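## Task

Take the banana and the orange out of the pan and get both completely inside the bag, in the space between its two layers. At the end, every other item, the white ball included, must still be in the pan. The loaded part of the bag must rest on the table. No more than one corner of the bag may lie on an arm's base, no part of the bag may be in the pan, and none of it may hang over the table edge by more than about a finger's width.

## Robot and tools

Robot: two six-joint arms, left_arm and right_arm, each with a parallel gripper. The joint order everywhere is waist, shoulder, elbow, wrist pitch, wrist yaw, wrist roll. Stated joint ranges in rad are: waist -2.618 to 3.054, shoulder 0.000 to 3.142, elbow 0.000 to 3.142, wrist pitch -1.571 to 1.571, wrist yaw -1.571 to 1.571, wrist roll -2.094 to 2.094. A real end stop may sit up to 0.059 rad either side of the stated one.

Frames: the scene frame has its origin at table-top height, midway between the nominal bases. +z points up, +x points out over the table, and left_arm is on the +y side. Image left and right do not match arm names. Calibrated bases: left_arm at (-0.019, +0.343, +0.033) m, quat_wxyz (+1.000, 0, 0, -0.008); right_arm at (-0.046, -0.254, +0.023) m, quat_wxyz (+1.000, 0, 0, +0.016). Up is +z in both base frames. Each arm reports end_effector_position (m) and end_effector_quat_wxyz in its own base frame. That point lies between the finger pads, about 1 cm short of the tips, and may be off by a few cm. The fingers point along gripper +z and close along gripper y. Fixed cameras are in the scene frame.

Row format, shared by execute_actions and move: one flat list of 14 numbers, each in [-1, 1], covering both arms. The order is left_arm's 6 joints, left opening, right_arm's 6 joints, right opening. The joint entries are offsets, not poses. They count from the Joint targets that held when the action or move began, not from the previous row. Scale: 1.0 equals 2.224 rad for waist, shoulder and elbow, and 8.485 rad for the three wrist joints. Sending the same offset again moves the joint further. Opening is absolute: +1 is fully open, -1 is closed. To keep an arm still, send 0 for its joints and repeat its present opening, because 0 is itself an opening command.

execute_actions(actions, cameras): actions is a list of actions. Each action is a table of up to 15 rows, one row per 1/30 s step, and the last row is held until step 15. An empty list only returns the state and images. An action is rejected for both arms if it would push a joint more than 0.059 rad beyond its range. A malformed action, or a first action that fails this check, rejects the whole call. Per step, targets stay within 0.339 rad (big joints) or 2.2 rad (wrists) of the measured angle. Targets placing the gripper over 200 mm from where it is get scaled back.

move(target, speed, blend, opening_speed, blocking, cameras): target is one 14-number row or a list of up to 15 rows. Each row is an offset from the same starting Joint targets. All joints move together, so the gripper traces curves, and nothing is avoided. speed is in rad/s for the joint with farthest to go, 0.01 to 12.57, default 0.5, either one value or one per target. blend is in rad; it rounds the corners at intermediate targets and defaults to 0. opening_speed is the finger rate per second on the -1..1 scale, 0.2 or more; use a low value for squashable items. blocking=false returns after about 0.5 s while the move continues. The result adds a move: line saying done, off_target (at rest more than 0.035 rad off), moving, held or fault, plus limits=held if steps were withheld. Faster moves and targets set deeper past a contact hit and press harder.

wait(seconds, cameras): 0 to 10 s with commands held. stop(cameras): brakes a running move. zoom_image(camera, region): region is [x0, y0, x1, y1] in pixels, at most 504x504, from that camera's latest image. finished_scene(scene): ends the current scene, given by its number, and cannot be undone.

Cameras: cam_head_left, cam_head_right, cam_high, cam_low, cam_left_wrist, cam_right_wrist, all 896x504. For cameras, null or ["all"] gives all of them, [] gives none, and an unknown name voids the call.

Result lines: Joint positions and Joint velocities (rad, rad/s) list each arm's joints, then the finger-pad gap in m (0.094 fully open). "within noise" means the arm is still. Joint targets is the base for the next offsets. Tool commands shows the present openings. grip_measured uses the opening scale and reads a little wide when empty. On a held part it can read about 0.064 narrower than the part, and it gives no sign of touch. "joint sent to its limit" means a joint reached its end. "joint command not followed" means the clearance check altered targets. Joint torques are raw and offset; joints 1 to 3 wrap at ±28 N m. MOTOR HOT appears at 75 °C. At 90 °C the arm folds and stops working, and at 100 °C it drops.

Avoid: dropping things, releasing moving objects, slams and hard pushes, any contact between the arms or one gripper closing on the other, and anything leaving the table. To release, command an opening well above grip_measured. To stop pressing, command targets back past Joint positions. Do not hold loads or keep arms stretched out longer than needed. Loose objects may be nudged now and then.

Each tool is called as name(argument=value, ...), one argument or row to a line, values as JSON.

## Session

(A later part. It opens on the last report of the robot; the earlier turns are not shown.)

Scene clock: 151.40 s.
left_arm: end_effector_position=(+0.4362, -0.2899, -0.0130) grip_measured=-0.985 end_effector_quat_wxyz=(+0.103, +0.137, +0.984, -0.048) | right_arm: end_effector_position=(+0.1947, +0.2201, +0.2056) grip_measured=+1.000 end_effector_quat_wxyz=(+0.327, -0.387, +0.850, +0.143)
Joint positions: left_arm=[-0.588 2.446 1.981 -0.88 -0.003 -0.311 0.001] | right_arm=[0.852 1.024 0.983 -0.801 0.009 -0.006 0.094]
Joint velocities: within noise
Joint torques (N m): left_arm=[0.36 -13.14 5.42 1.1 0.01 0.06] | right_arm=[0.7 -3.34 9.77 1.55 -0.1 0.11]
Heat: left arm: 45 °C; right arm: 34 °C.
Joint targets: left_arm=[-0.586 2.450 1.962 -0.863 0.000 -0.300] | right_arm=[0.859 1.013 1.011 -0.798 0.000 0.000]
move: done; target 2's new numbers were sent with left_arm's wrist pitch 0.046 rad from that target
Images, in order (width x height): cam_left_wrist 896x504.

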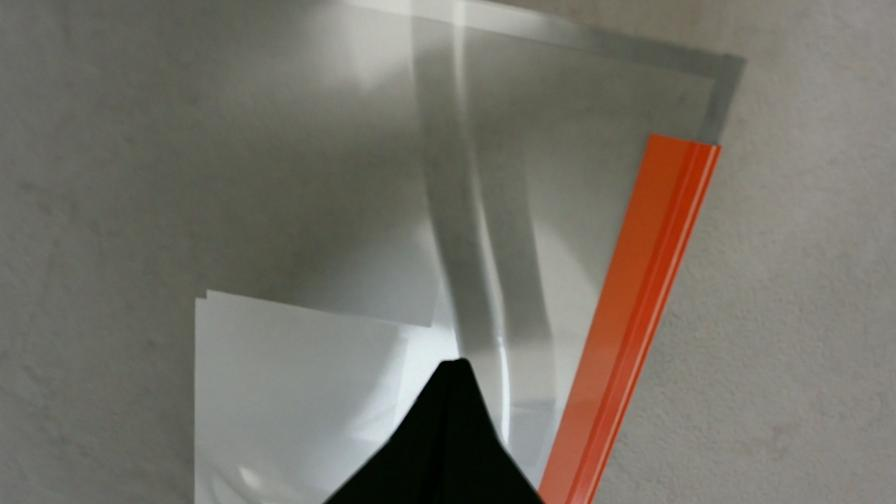

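move(
  target=[
    [0,-0.008,0.045,-0.014,0,0.0,-0.35,0,0,0,0,0,0,1],
    [-0.009,-0.008,0.045,-0.014,0,0.0354,-0.25,0,0,0,0,0,0,1],
  ],
  speed=0.3,
  cameras=["cam_left_wrist"],
)

Scene clock: 154.33 s.
left_arm: end_effector_position=(+0.4296, -0.2931, +0.0009) grip_measured=-0.252 end_effector_quat_wxyz=(+0.095, +0.288, +0.952, -0.029) | right_arm: end_effector_position=(+0.1947, +0.2201, +0.2056) grip_measured=+1.000 end_effector_quat_wxyz=(+0.327, -0.387, +0.850, +0.143)
Joint positions: left_arm=[-0.599 2.446 2.043 -0.97 -0.001 -0.011 0.035] | right_arm=[0.852 1.024 0.983 -0.801 0.009 -0.006 0.094]
Joint velocities: within noise
Joint torques (N m): left_arm=[-0.29 -14.49 9.17 0.72 0.01 0.05] | right_arm=[0.72 -3.32 9.76 1.55 -0.1 0.11]
Heat: left arm: 45 °C; right arm: 34 °C.
Joint targets: left_arm=[-0.606 2.432 2.062 -0.982 0.000 0.000] | right_arm=[0.859 1.013 1.011 -0.798 0.000 0.000]
move: done
Images, in order (width x height): cam_left_wrist 896x504.

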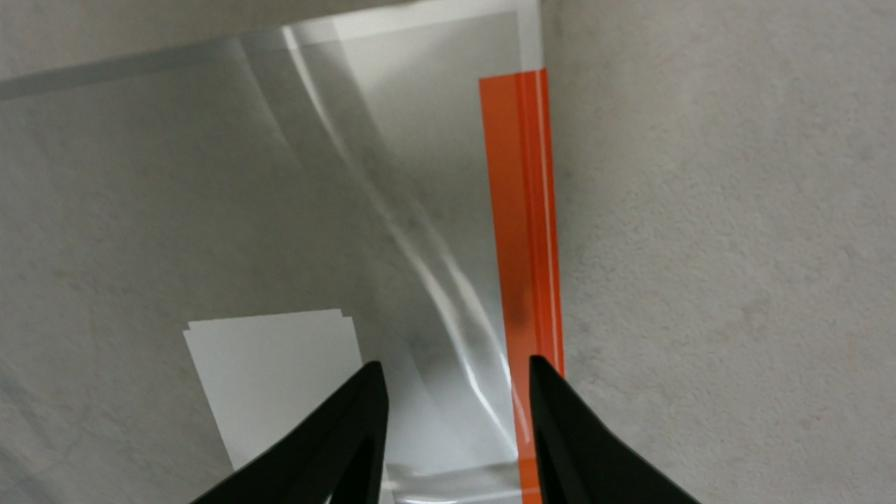

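move(
  target=[
    [0.0065,0,0,0,0,0,-0.28,0,0,0,0,0,0,1],
    [0.0065,0.0085,-0.047,0.0145,0,0,-0.28,0,0,0,0,0,0,1],
    [0.0065,0.0085,-0.047,0.0145,0,0,-1,0,0,0,0,0,0,1],
  ],
  speed=0.15,
  opening_speed=0.3,
  cameras=["cam_left_wrist"],
)

Scene clock: 159.03 s.
left_arm: end_effector_position=(+0.4349, -0.2975, -0.0129) grip_measured=-0.985 end_effector_quat_wxyz=(+0.114, +0.288, +0.950, -0.037) | right_arm: end_effector_position=(+0.1947, +0.2201, +0.2056) grip_measured=+1.000 end_effector_quat_wxyz=(+0.327, -0.387, +0.850, +0.143)
Joint positions: left_arm=[-0.599 2.446 1.978 -0.863 0.003 -0.01 0.001] | right_arm=[0.852 1.024 0.983 -0.801 0.009 -0.006 0.094]
Joint velocities: within noise
Joint torques (N m): left_arm=[0.81 -13.01 5.29 0.99 -0.02 0.05] | right_arm=[0.72 -3.33 9.76 1.55 -0.11 0.11]
Heat: left arm: 45 °C; right arm: 34 °C.
Joint targets: left_arm=[-0.591 2.451 1.957 -0.859 0.000 0.000] | right_arm=[0.859 1.013 1.011 -0.798 0.000 0.000]
move: done
Images, in order (width x height): cam_left_wrist 896x504.

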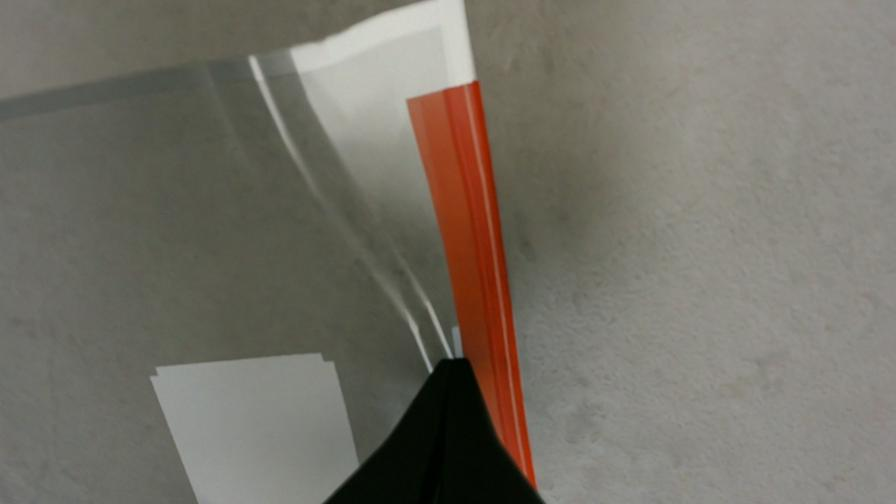

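move(
  target=[0,-0.012,0.065,-0.02,0,0,-1,0,0,0,0,0,0,1],
  speed=0.12,
  cameras=["cam_left_wrist","cam_right_wrist","cam_low"],
)

Scene clock: 161.27 s.
left_arm: end_effector_position=(+0.4286, -0.2932, +0.0098) grip_measured=-0.985 end_effector_quat_wxyz=(+0.090, +0.289, +0.953, -0.030) | right_arm: end_effector_position=(+0.1947, +0.2201, +0.2056) grip_measured=+1.000 end_effector_quat_wxyz=(+0.327, -0.387, +0.850, +0.143)
Joint positions: left_arm=[-0.599 2.446 2.081 -1.016 0.003 -0.01 0.001] | right_arm=[0.852 1.024 0.983 -0.801 0.009 -0.006 0.094]
Joint velocities: within noise
Joint torques (N m): left_arm=[0.83 -15.19 9.42 0.69 -0.01 0.05] | right_arm=[0.72 -3.34 9.77 1.54 -0.11 0.11]
Heat: left arm: 45 °C; right arm: 34 °C.
Joint targets: left_arm=[-0.591 2.424 2.102 -1.029 0.000 0.000] | right_arm=[0.859 1.013 1.011 -0.798 0.000 0.000]
move: done
Images, in order (width x height): cam_low 896x504, cam_left_wrist 896x504, cam_right_wrist 896x504.

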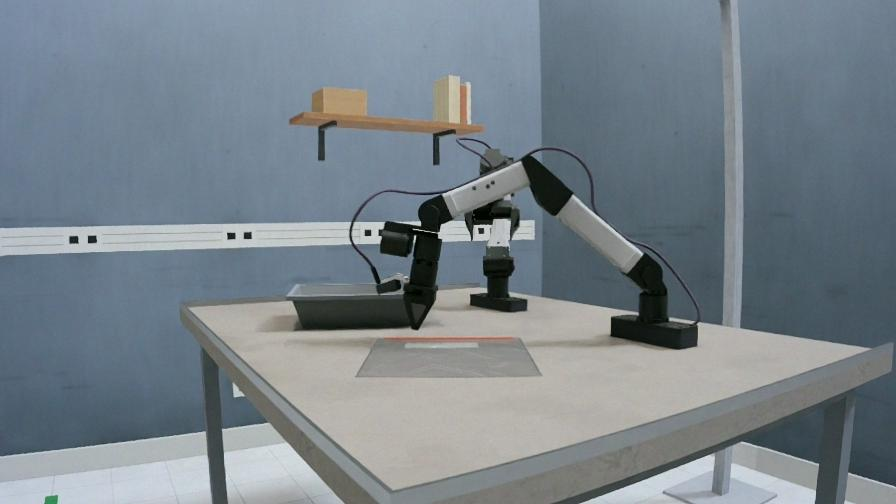

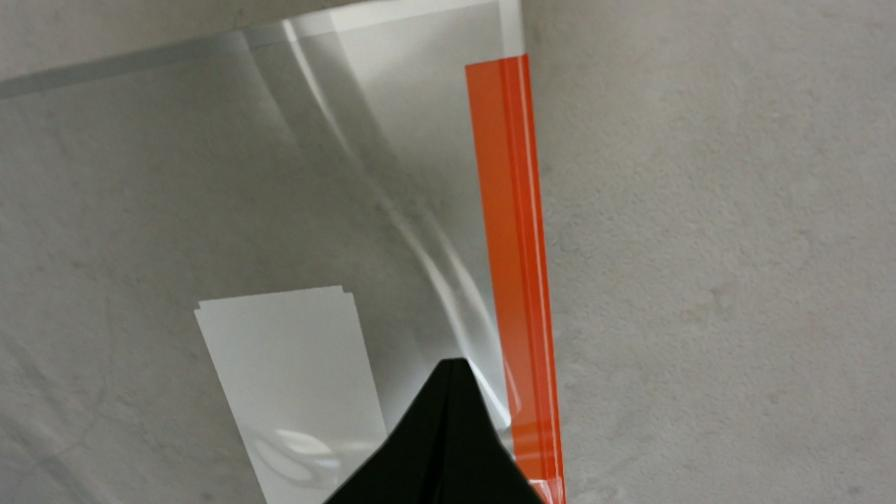

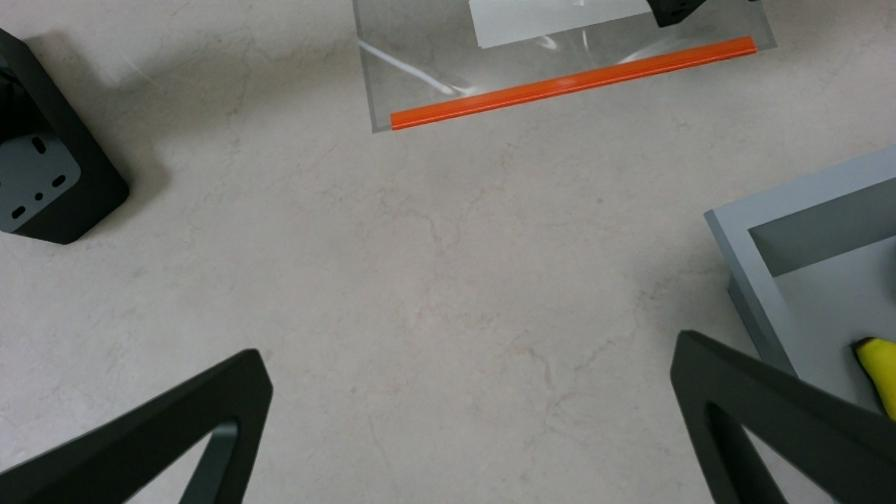

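move(
  target=[
    [0.007,0,0,0,0,0,-0.36,0,0,0,0,0,0,1],
    [0.007,0.012,-0.065,0.02,0,0,-0.36,0,0,0,0,0,0,1],
  ],
  speed=0.15,
  cameras=["cam_left_wrist"],
)

Scene clock: 168.23 s.
left_arm: end_effector_position=(+0.4351, -0.2861, -0.0137) grip_measured=-0.362 end_effector_quat_wxyz=(+0.102, +0.280, +0.954, -0.032) | right_arm: end_effector_position=(+0.1947, +0.2201, +0.2056) grip_measured=+1.000 end_effector_quat_wxyz=(+0.327, -0.387, +0.850, +0.143)
Joint positions: left_arm=[-0.581 2.446 1.981 -0.892 0.003 -0.009 0.03] | right_arm=[0.852 1.024 0.983 -0.801 0.009 -0.006 0.094]
Joint velocities: within noise
Joint torques (N m): left_arm=[0.64 -12.92 4.94 1.26 -0.02 0.04] | right_arm=[0.72 -3.33 9.77 1.55 -0.1 0.11]
Heat: left arm: 46 °C; right arm: 34 °C.
Joint targets: left_arm=[-0.576 2.451 1.957 -0.859 0.000 0.000] | right_arm=[0.859 1.013 1.011 -0.798 0.000 0.000]
move: done
Images, in order (width x height): cam_left_wrist 896x504.

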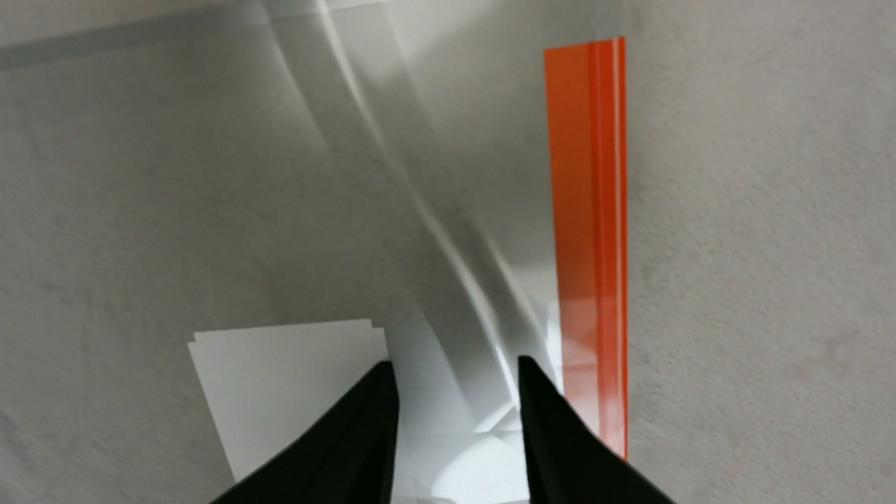

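move(
  target=[0,0.0,0,0,0,0,-1,0,0,0,0,0,0,1],
  opening_speed=0.25,
  cameras=["cam_left_wrist"],
)

Scene clock: 171.27 s.
left_arm: end_effector_position=(+0.4400, -0.2893, -0.0130) grip_measured=-0.985 end_effector_quat_wxyz=(+0.114, +0.280, +0.953, -0.036) | right_arm: end_effector_position=(+0.1947, +0.2201, +0.2056) grip_measured=+1.000 end_effector_quat_wxyz=(+0.327, -0.387, +0.850, +0.143)
Joint positions: left_arm=[-0.581 2.446 1.978 -0.864 0.003 -0.009 0.001] | right_arm=[0.852 1.024 0.983 -0.801 0.009 -0.006 0.094]
Joint velocities: within noise
Joint torques (N m): left_arm=[0.58 -13.08 5.27 1.01 -0.02 0.05] | right_arm=[0.73 -3.32 9.76 1.55 -0.11 0.11]
Heat: left arm: 46 °C; right arm: 34 °C.
Joint targets: left_arm=[-0.576 2.451 1.957 -0.859 0.000 0.000] | right_arm=[0.859 1.013 1.011 -0.798 0.000 0.000]
move: done
Images, in order (width x height): cam_left_wrist 896x504.

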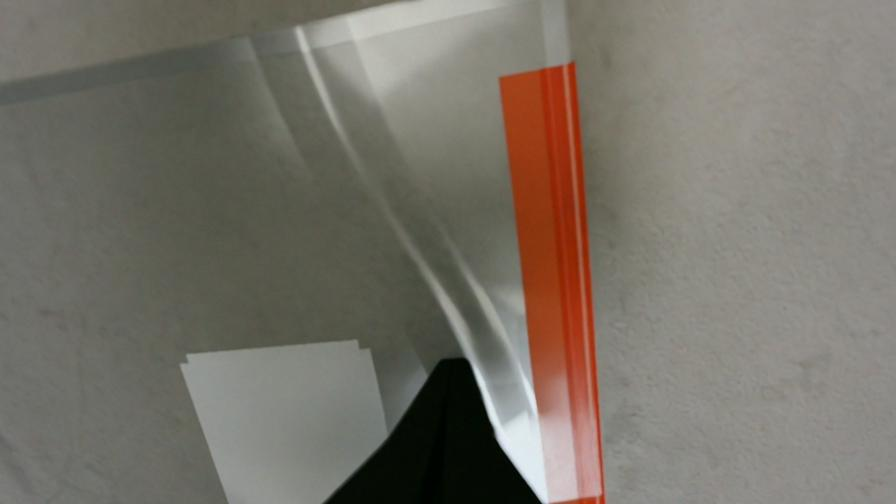

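move(
  target=[
    [0,-0.008,0.045,-0.014,0,0,-1,0,0,0,0,0,0,1],
    [0.009,-0.008,0.045,-0.014,0.006,0,-0.3,0,0,0,0,0,0,1],
    [0.009,0.0,0.0,0.0,0.006,0,-0.3,0,0,0,0,0,0,1],
  ],
  speed=0.2,
  cameras=["cam_left_wrist"],
)

move(
  target=[0,0.0,0,0,0,0,-1,0,0,0,0,0,0,1],
  opening_speed=0.25,
  cameras=["cam_left_wrist"],
)

Scene clock: 174.53 s.
left_arm: end_effector_position=(+0.4380, -0.2807, -0.0136) grip_measured=-0.302 end_effector_quat_wxyz=(+0.097, +0.271, +0.956, -0.046) | right_arm: end_effector_position=(+0.1947, +0.2201, +0.2056) grip_measured=+1.000 end_effector_quat_wxyz=(+0.327, -0.387, +0.850, +0.143)
Joint positions: left_arm=[-0.559 2.446 1.981 -0.895 0.034 -0.009 0.033] | right_arm=[0.852 1.024 0.983 -0.801 0.009 -0.006 0.094]
Joint velocities: within noise
Joint torques (N m): left_arm=[0.44 -13.05 4.94 1.31 0.18 0.05] | right_arm=[0.72 -3.3 9.77 1.55 -0.1 0.11]
Heat: left arm: 46 °C; right arm: 34 °C.
Joint targets: left_arm=[-0.556 2.451 1.957 -0.859 0.051 0.000] | right_arm=[0.859 1.013 1.011 -0.798 0.000 0.000]
move: off_target (left_arm); left_arm: the wrist pitch is farthest, 0.036 rad from its target
Images, in order (width x height): cam_left_wrist 896x504.

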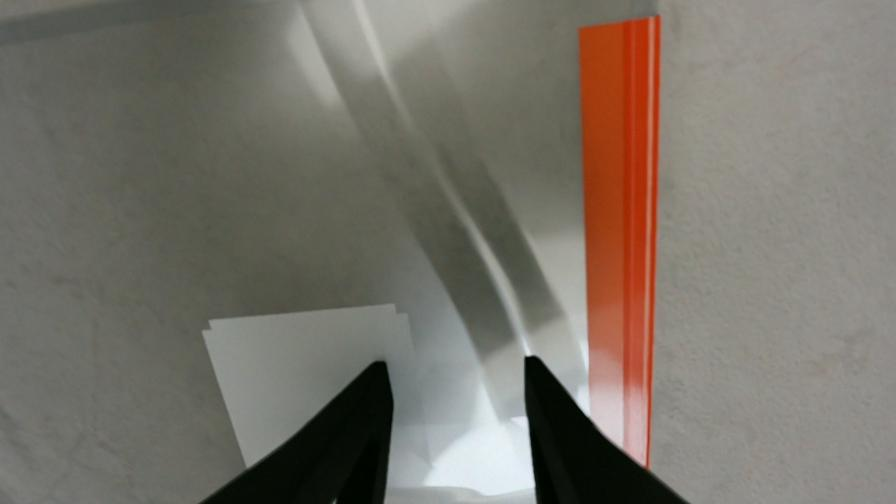

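Scene clock: 177.53 s.
left_arm: end_effector_position=(+0.4451, -0.2831, -0.0128) grip_measured=-0.985 end_effector_quat_wxyz=(+0.112, +0.270, +0.955, -0.050) | right_arm: end_effector_position=(+0.1947, +0.2201, +0.2056) grip_measured=+1.000 end_effector_quat_wxyz=(+0.327, -0.387, +0.850, +0.143)
Joint positions: left_arm=[-0.555 2.446 1.978 -0.86 0.034 -0.009 0.001] | right_arm=[0.852 1.024 0.983 -0.801 0.009 -0.006 0.094]
Joint velocities: within noise
Joint torques (N m): left_arm=[0.16 -13.04 5.39 0.96 0.18 0.05] | right_arm=[0.72 -3.33 9.77 1.54 -0.1 0.11]
Heat: left arm: 46 °C; right arm: 34 °C.
Joint targets: left_arm=[-0.556 2.451 1.957 -0.859 0.051 0.000] | right_arm=[0.859 1.013 1.011 -0.798 0.000 0.000]
move: done
Images, in order (width x height): cam_left_wrist 896x504.

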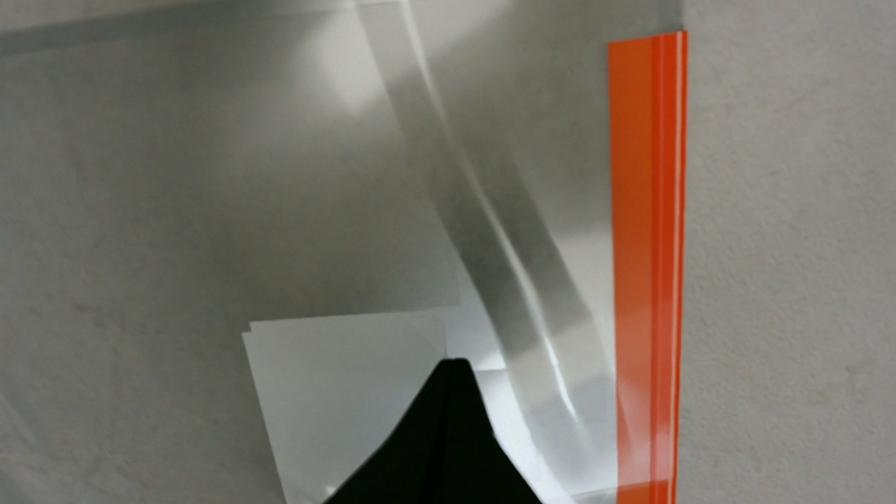

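move(
  target=[
    [0,-0.008,0.045,-0.014,0,0,-1,0,0,0,0,0,0,1],
    [-0.016,-0.008,0.045,-0.014,-0.0022,0,-0.3,0,0,0,0,0,0,1],
    [-0.016,0.004,-0.014,0.004,-0.0022,0,-0.3,0,0,0,0,0,0,1],
  ],
  speed=0.2,
  cameras=["cam_left_wrist"],
)

move(
  target=[0,0.0,0,0,0,0,-1,0,0,0,0,0,0,1],
  opening_speed=0.25,
  cameras=["cam_left_wrist"],
)

Scene clock: 180.80 s.
left_arm: end_effector_position=(+0.4278, -0.2951, -0.0142) grip_measured=-0.302 end_effector_quat_wxyz=(+0.100, +0.288, +0.951, -0.049) | right_arm: end_effector_position=(+0.1947, +0.2201, +0.2056) grip_measured=+1.000 end_effector_quat_wxyz=(+0.327, -0.387, +0.850, +0.143)
Joint positions: left_arm=[-0.593 2.434 1.956 -0.872 0.034 -0.009 0.033] | right_arm=[0.852 1.024 0.983 -0.801 0.009 -0.006 0.094]
Joint velocities: within noise
Joint torques (N m): left_arm=[0.31 -11.34 4.4 1.44 0.01 0.05] | right_arm=[0.7 -3.3 9.74 1.54 -0.11 0.11]
Heat: left arm: 46 °C; right arm: 34 °C.
Joint targets: left_arm=[-0.591 2.460 1.926 -0.825 0.032 0.000] | right_arm=[0.859 1.013 1.011 -0.798 0.000 0.000]
move: off_target (left_arm); left_arm: the wrist pitch is farthest, 0.047 rad from its target
Images, in order (width x height): cam_left_wrist 896x504.

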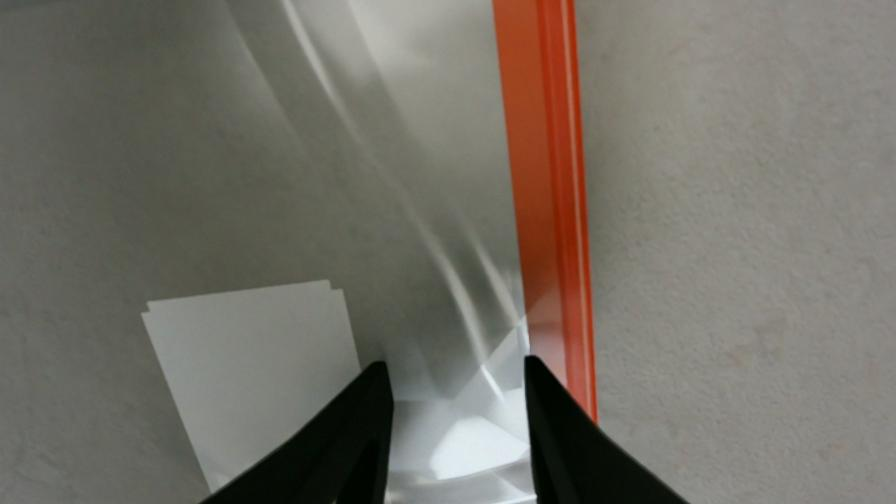

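Scene clock: 183.80 s.
left_arm: end_effector_position=(+0.4359, -0.3000, -0.0129) grip_measured=-0.985 end_effector_quat_wxyz=(+0.120, +0.287, +0.949, -0.054) | right_arm: end_effector_position=(+0.1947, +0.2201, +0.2056) grip_measured=+1.000 end_effector_quat_wxyz=(+0.327, -0.387, +0.850, +0.143)
Joint positions: left_arm=[-0.593 2.434 1.952 -0.827 0.032 -0.009 0.001] | right_arm=[0.852 1.024 0.983 -0.801 0.009 -0.006 0.094]
Joint velocities: within noise
Joint torques (N m): left_arm=[0.27 -11.4 4.88 1.02 0.03 0.05] | right_arm=[0.72 -3.34 9.76 1.55 -0.11 0.11]
Heat: left arm: 46 °C; right arm: 34 °C.
Joint targets: left_arm=[-0.591 2.460 1.926 -0.825 0.032 0.000] | right_arm=[0.859 1.013 1.011 -0.798 0.000 0.000]
move: done
Images, in order (width x height): cam_left_wrist 896x504.

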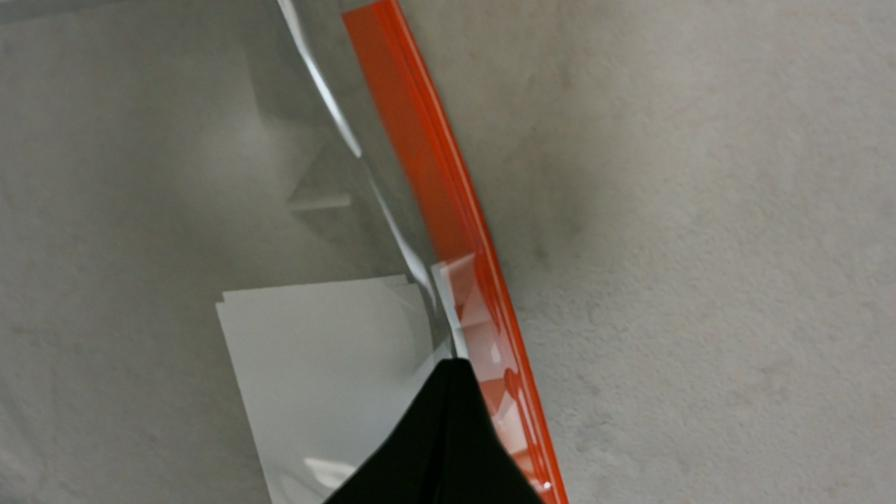

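Gathered well. Lift.

move(
  target=[0,-0.018,0.075,-0.022,0,0,-1,0,0,0,0,0,0,1],
  speed=0.12,
  cameras=["cam_left_wrist","cam_right_wrist","cam_low"],
)

Scene clock: 186.03 s.
left_arm: end_effector_position=(+0.4301, -0.2962, +0.0138) grip_measured=-0.985 end_effector_quat_wxyz=(+0.095, +0.288, +0.952, -0.046) | right_arm: end_effector_position=(+0.1947, +0.2201, +0.2056) grip_measured=+1.000 end_effector_quat_wxyz=(+0.327, -0.387, +0.850, +0.143)
Joint positions: left_arm=[-0.593 2.434 2.071 -0.998 0.032 -0.009 0.001] | right_arm=[0.852 1.024 0.983 -0.801 0.009 -0.006 0.094]
Joint velocities: within noise
Joint torques (N m): left_arm=[0.29 -14.57 9.52 0.74 0.03 0.03] | right_arm=[0.72 -3.32 9.77 1.55 -0.1 0.11]
Heat: left arm: 46 °C; right arm: 34 °C.
Joint targets: left_arm=[-0.591 2.420 2.093 -1.011 0.032 0.000] | right_arm=[0.859 1.013 1.011 -0.798 0.000 0.000]
move: done
Images, in order (width x height): cam_low 896x504, cam_left_wrist 896x504, cam_right_wrist 896x504.

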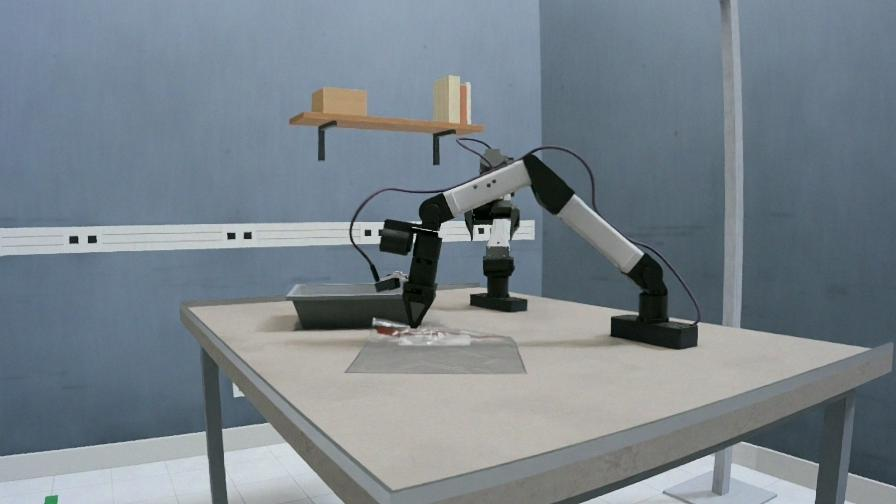

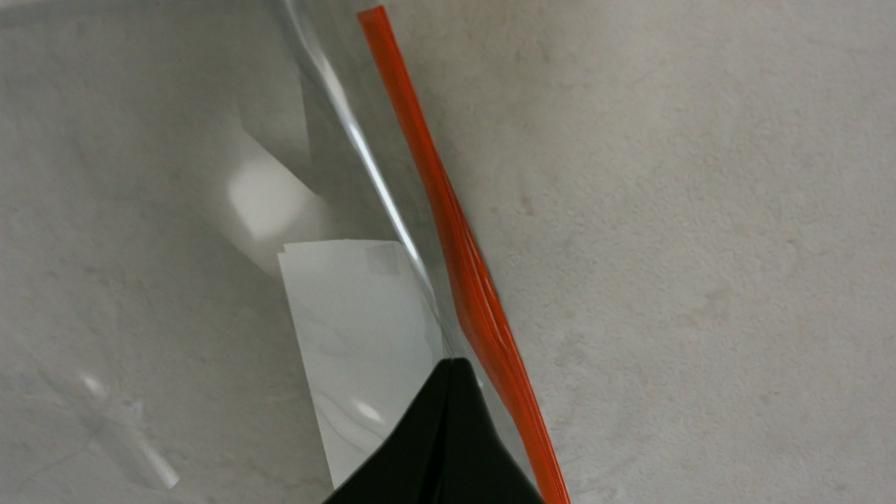

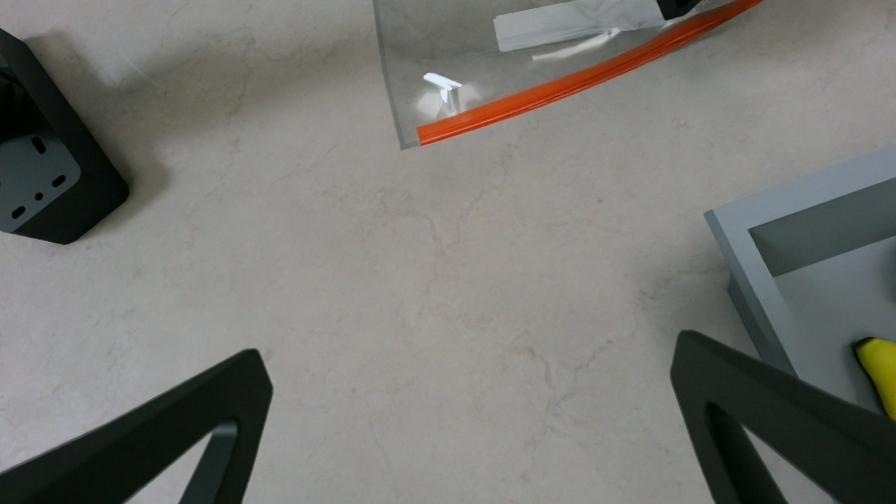

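execute_actions(
  actions=[],
)

zoom_image(
  camera="cam_low",
  region=[250, 250, 600, 450],
)

Scene clock: 187.37 s.
left_arm: end_effector_position=(+0.4299, -0.2960, +0.0137) grip_measured=-0.985 end_effector_quat_wxyz=(+0.095, +0.288, +0.952, -0.046) | right_arm: end_effector_position=(+0.1947, +0.2201, +0.2056) grip_measured=+1.000 end_effector_quat_wxyz=(+0.327, -0.387, +0.850, +0.143)
Joint positions: left_arm=[-0.593 2.434 2.071 -0.999 0.032 -0.009 0.001] | right_arm=[0.852 1.024 0.983 -0.801 0.009 -0.006 0.094]
Joint velocities: within noise
Joint torques (N m): left_arm=[0.31 -14.56 9.46 0.74 0.03 0.04] | right_arm=[0.72 -3.32 9.77 1.55 -0.1 0.11]
Heat: left arm: 46 °C; right arm: 34 °C.
Joint targets: left_arm=[-0.591 2.420 2.093 -1.012 0.032 0.000] | right_arm=[0.859 1.013 1.011 -0.798 0.000 0.000]
Tool commands: left_gripper/opening=-1.0 right_gripper/opening=+1.0

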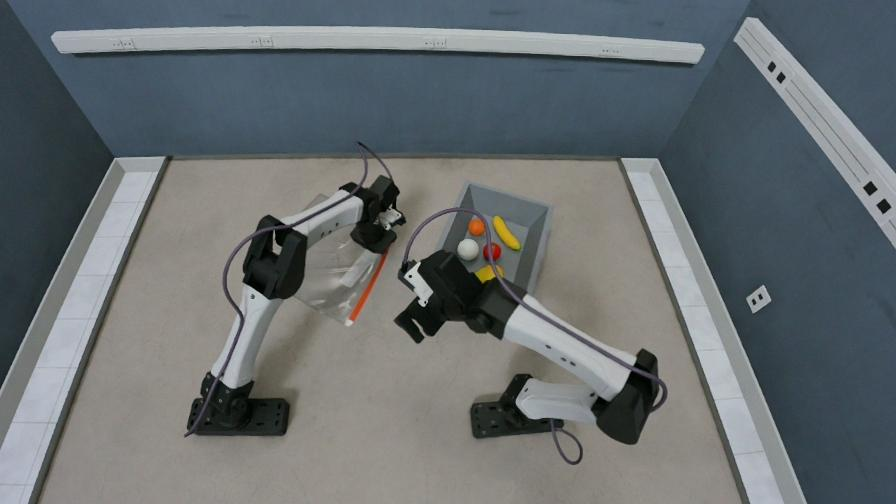

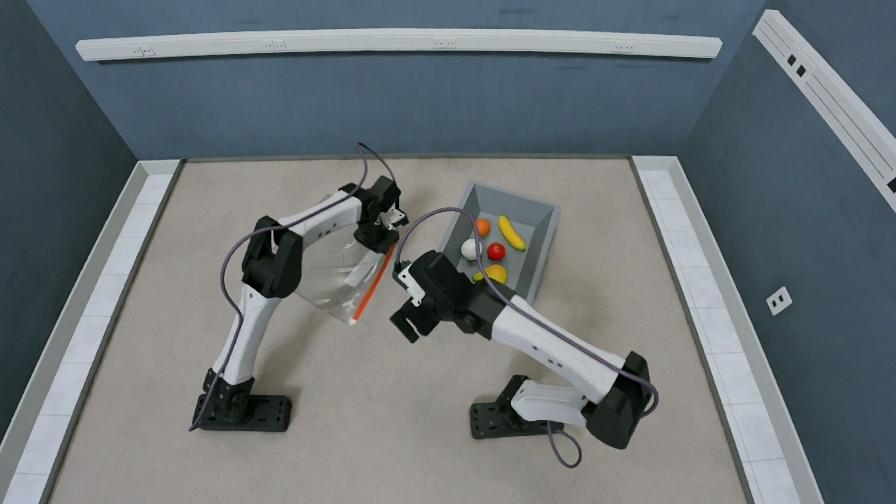

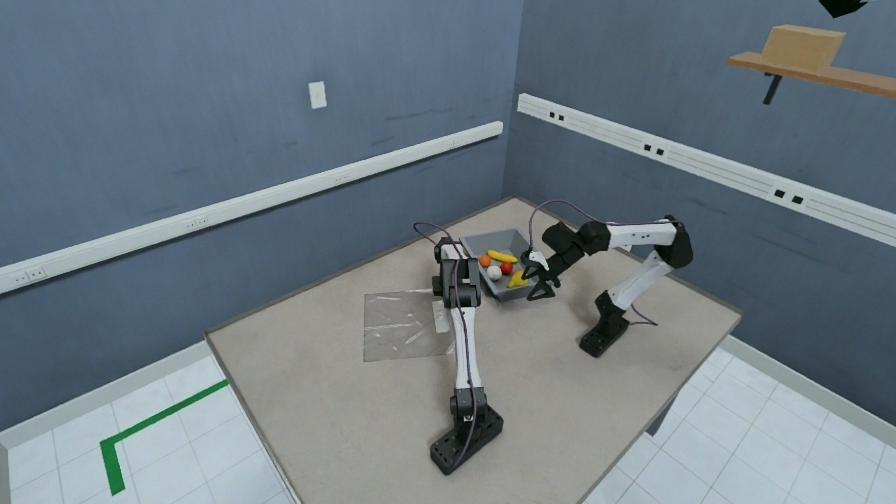

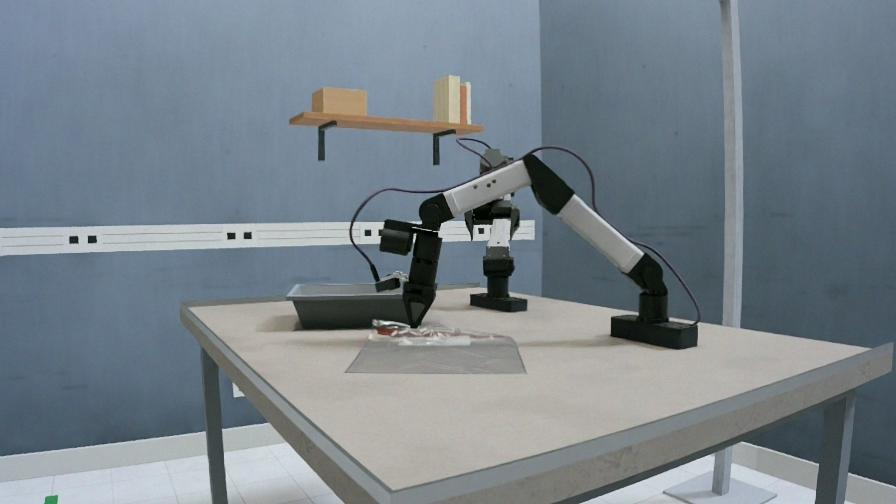

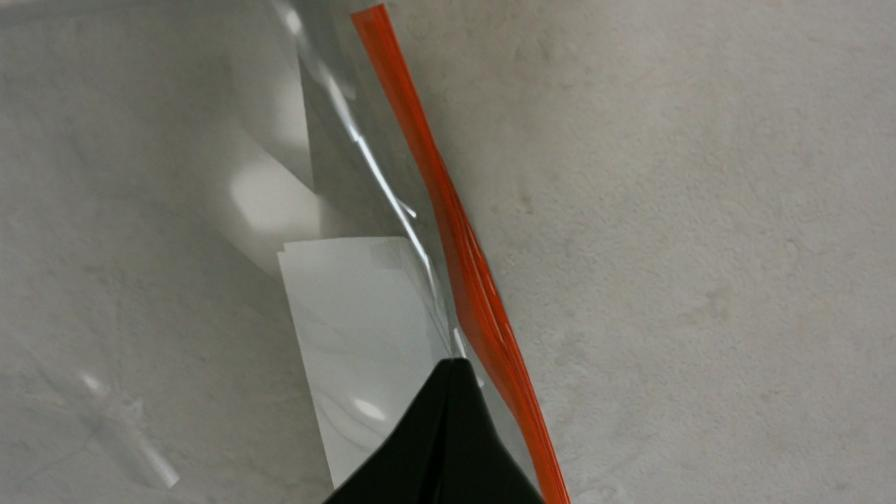

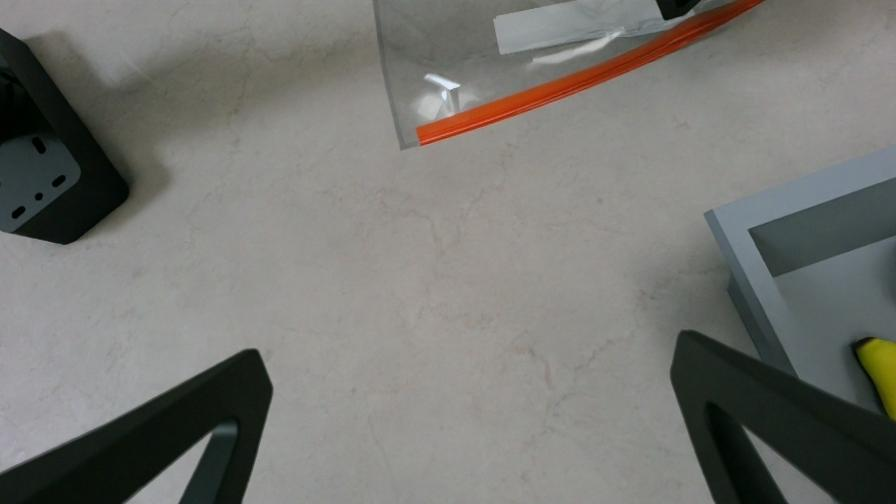

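Scaled by 1.440 from the camera's 896x504 image, which has a finer 1280x720 frame.

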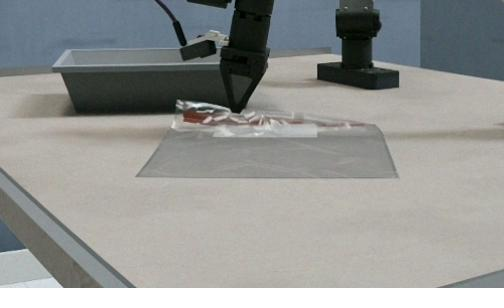

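move(
  target=[0,0,0.11,-0.0306,0,0,-1,0,0,0,0,0,0,1],
  speed=0.3,
  cameras=["cam_low","cam_right_wrist","cam_left_wrist"],
)

zoom_image(
  camera="cam_right_wrist",
  region=[350, 0, 800, 200],
)

zoom_image(
  camera="cam_low",
  region=[330, 260, 560, 390],
)

Scene clock: 189.13 s.
left_arm: end_effector_position=(+0.4274, -0.2943, +0.0751) grip_measured=-0.985 end_effector_quat_wxyz=(+0.089, +0.288, +0.953, -0.044) | right_arm: end_effector_position=(+0.1947, +0.2201, +0.2056) grip_measured=+1.000 end_effector_quat_wxyz=(+0.327, -0.387, +0.850, +0.143)
Joint positions: left_arm=[-0.593 2.434 2.318 -1.258 0.032 -0.009 0.001] | right_arm=[0.852 1.024 0.983 -0.801 0.009 -0.006 0.094]
Joint velocities: within noise
Joint torques (N m): left_arm=[0.31 -14.52 9.28 0.71 0.03 0.04] | right_arm=[0.72 -3.33 9.76 1.55 -0.11 0.11]
Heat: left arm: 46 °C; right arm: 34 °C.
Joint targets: left_arm=[-0.591 2.420 2.337 -1.271 0.032 0.000] | right_arm=[0.859 1.013 1.011 -0.798 0.000 0.000]
move: done
Images, in order (width x height): cam_low 896x504, cam_left_wrist 896x504, cam_right_wrist 896x504.

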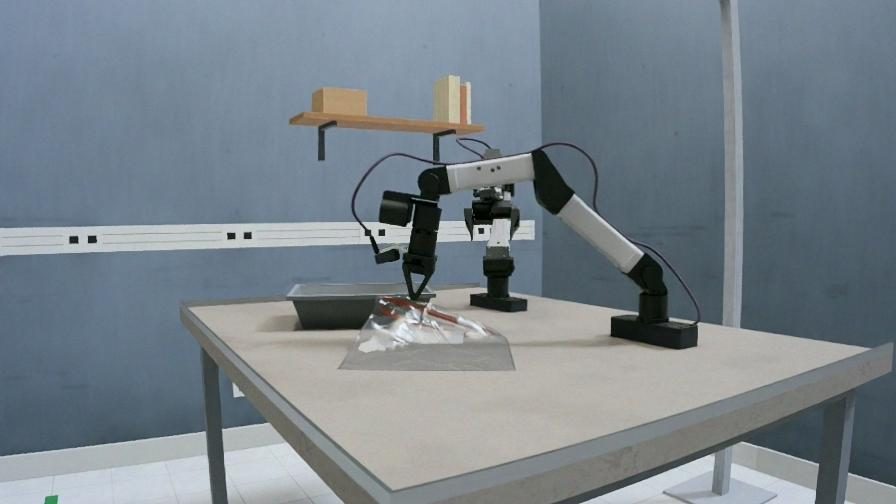

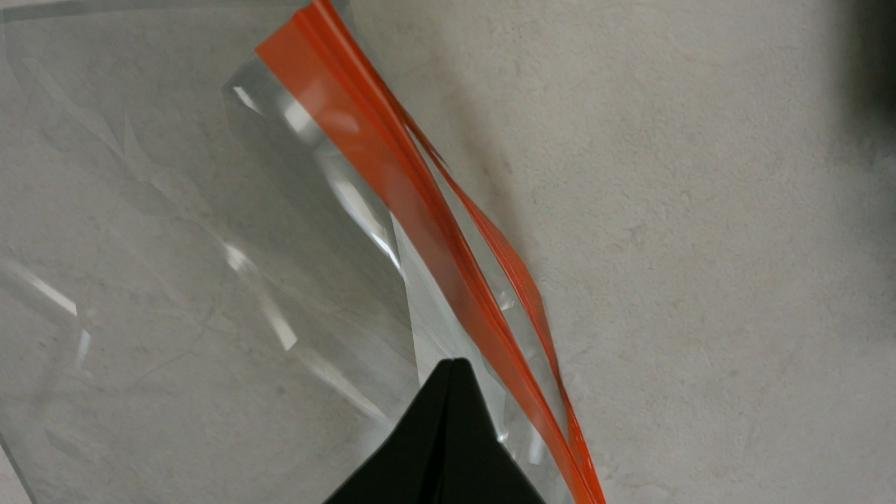

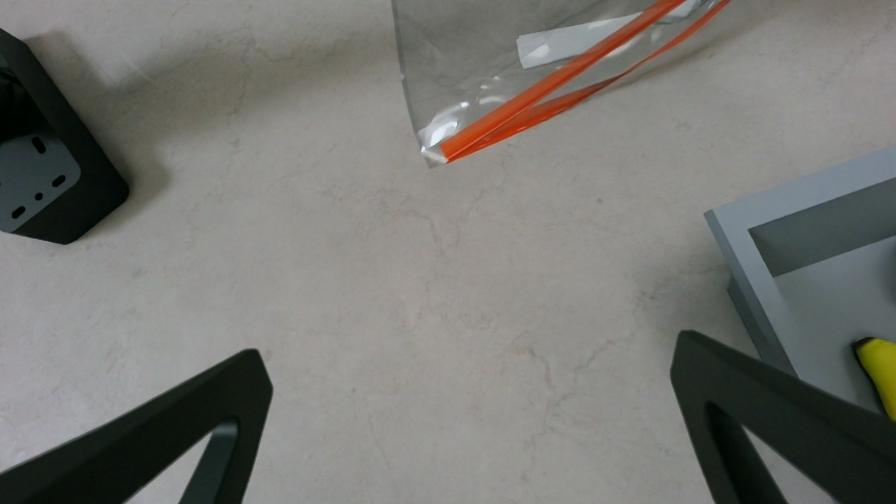

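Scaled by 1.120 from the camera's 896x504 image, which has a finer 1280x720 frame.

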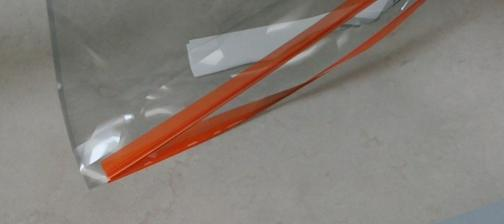

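Scaled by 2.191 from the camera's 896x504 image, which has a finer 1280x720 frame.

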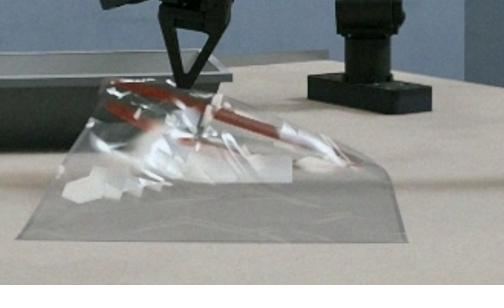

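move(
  target=[0,0,0,0,0,0,-1,0,0,0,0.05,0,0,1],
  speed=0.5,
  cameras=["cam_right_wrist"],
)

Scene clock: 191.03 s.
left_arm: end_effector_position=(+0.4271, -0.2941, +0.0750) grip_measured=-0.985 end_effector_quat_wxyz=(+0.088, +0.288, +0.953, -0.044) | right_arm: end_effector_position=(+0.2336, +0.2645, +0.2850) grip_measured=+1.000 end_effector_quat_wxyz=(+0.491, -0.349, +0.768, +0.217)
Joint positions: left_arm=[-0.593 2.434 2.318 -1.259 0.032 -0.009 0.001] | right_arm=[0.852 1.024 0.983 -0.396 0.009 -0.006 0.094]
Joint velocities: within noise
Joint torques (N m): left_arm=[0.29 -14.54 9.29 0.71 0.02 0.05] | right_arm=[0.72 -3.67 10.13 2.13 -0.11 0.11]
Heat: left arm: 47 °C; right arm: 35 °C.
Joint targets: left_arm=[-0.591 2.420 2.337 -1.271 0.032 0.000] | right_arm=[0.859 1.013 1.011 -0.374 0.000 0.000]
move: done
Images, in order (width x height): cam_right_wrist 896x504.

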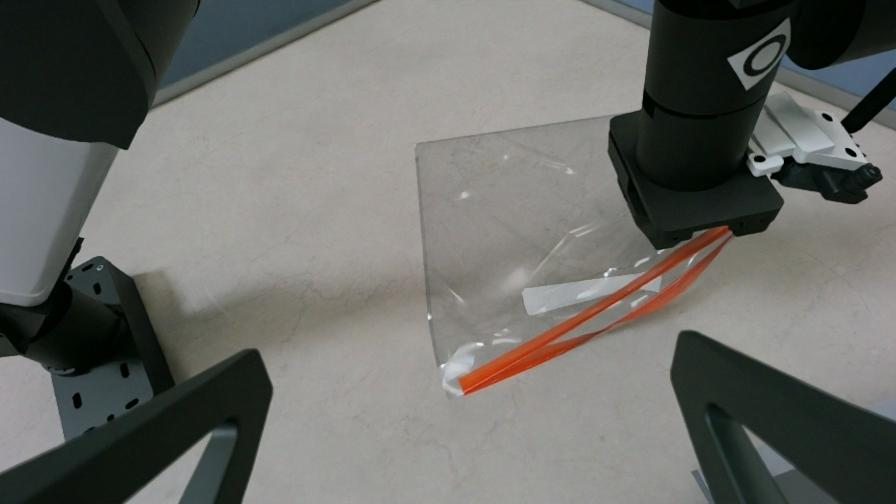

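zoom_image(
  camera="cam_right_wrist",
  region=[440, 190, 800, 400],
)

Scaled by 1.400 from the camera's 896x504 image, which has a finer 1280x720 frame.

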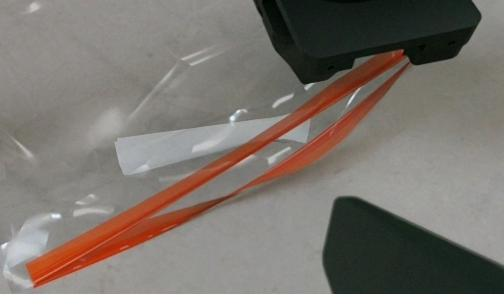

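zoom_image(
  camera="cam_low",
  region=[360, 280, 500, 360],
)

zoom_image(
  camera="cam_left_wrist",
  region=[200, 0, 700, 504],
)

This scene's latest camera images include none from cam_low. They are from: cam_right_wrist. cam_low's image comes with the result of a call that names it in "cameras".

This scene's latest camera images include none from cam_left_wrist. They are from: cam_right_wrist. cam_left_wrist's image comes with the result of a call that names it in "cameras".


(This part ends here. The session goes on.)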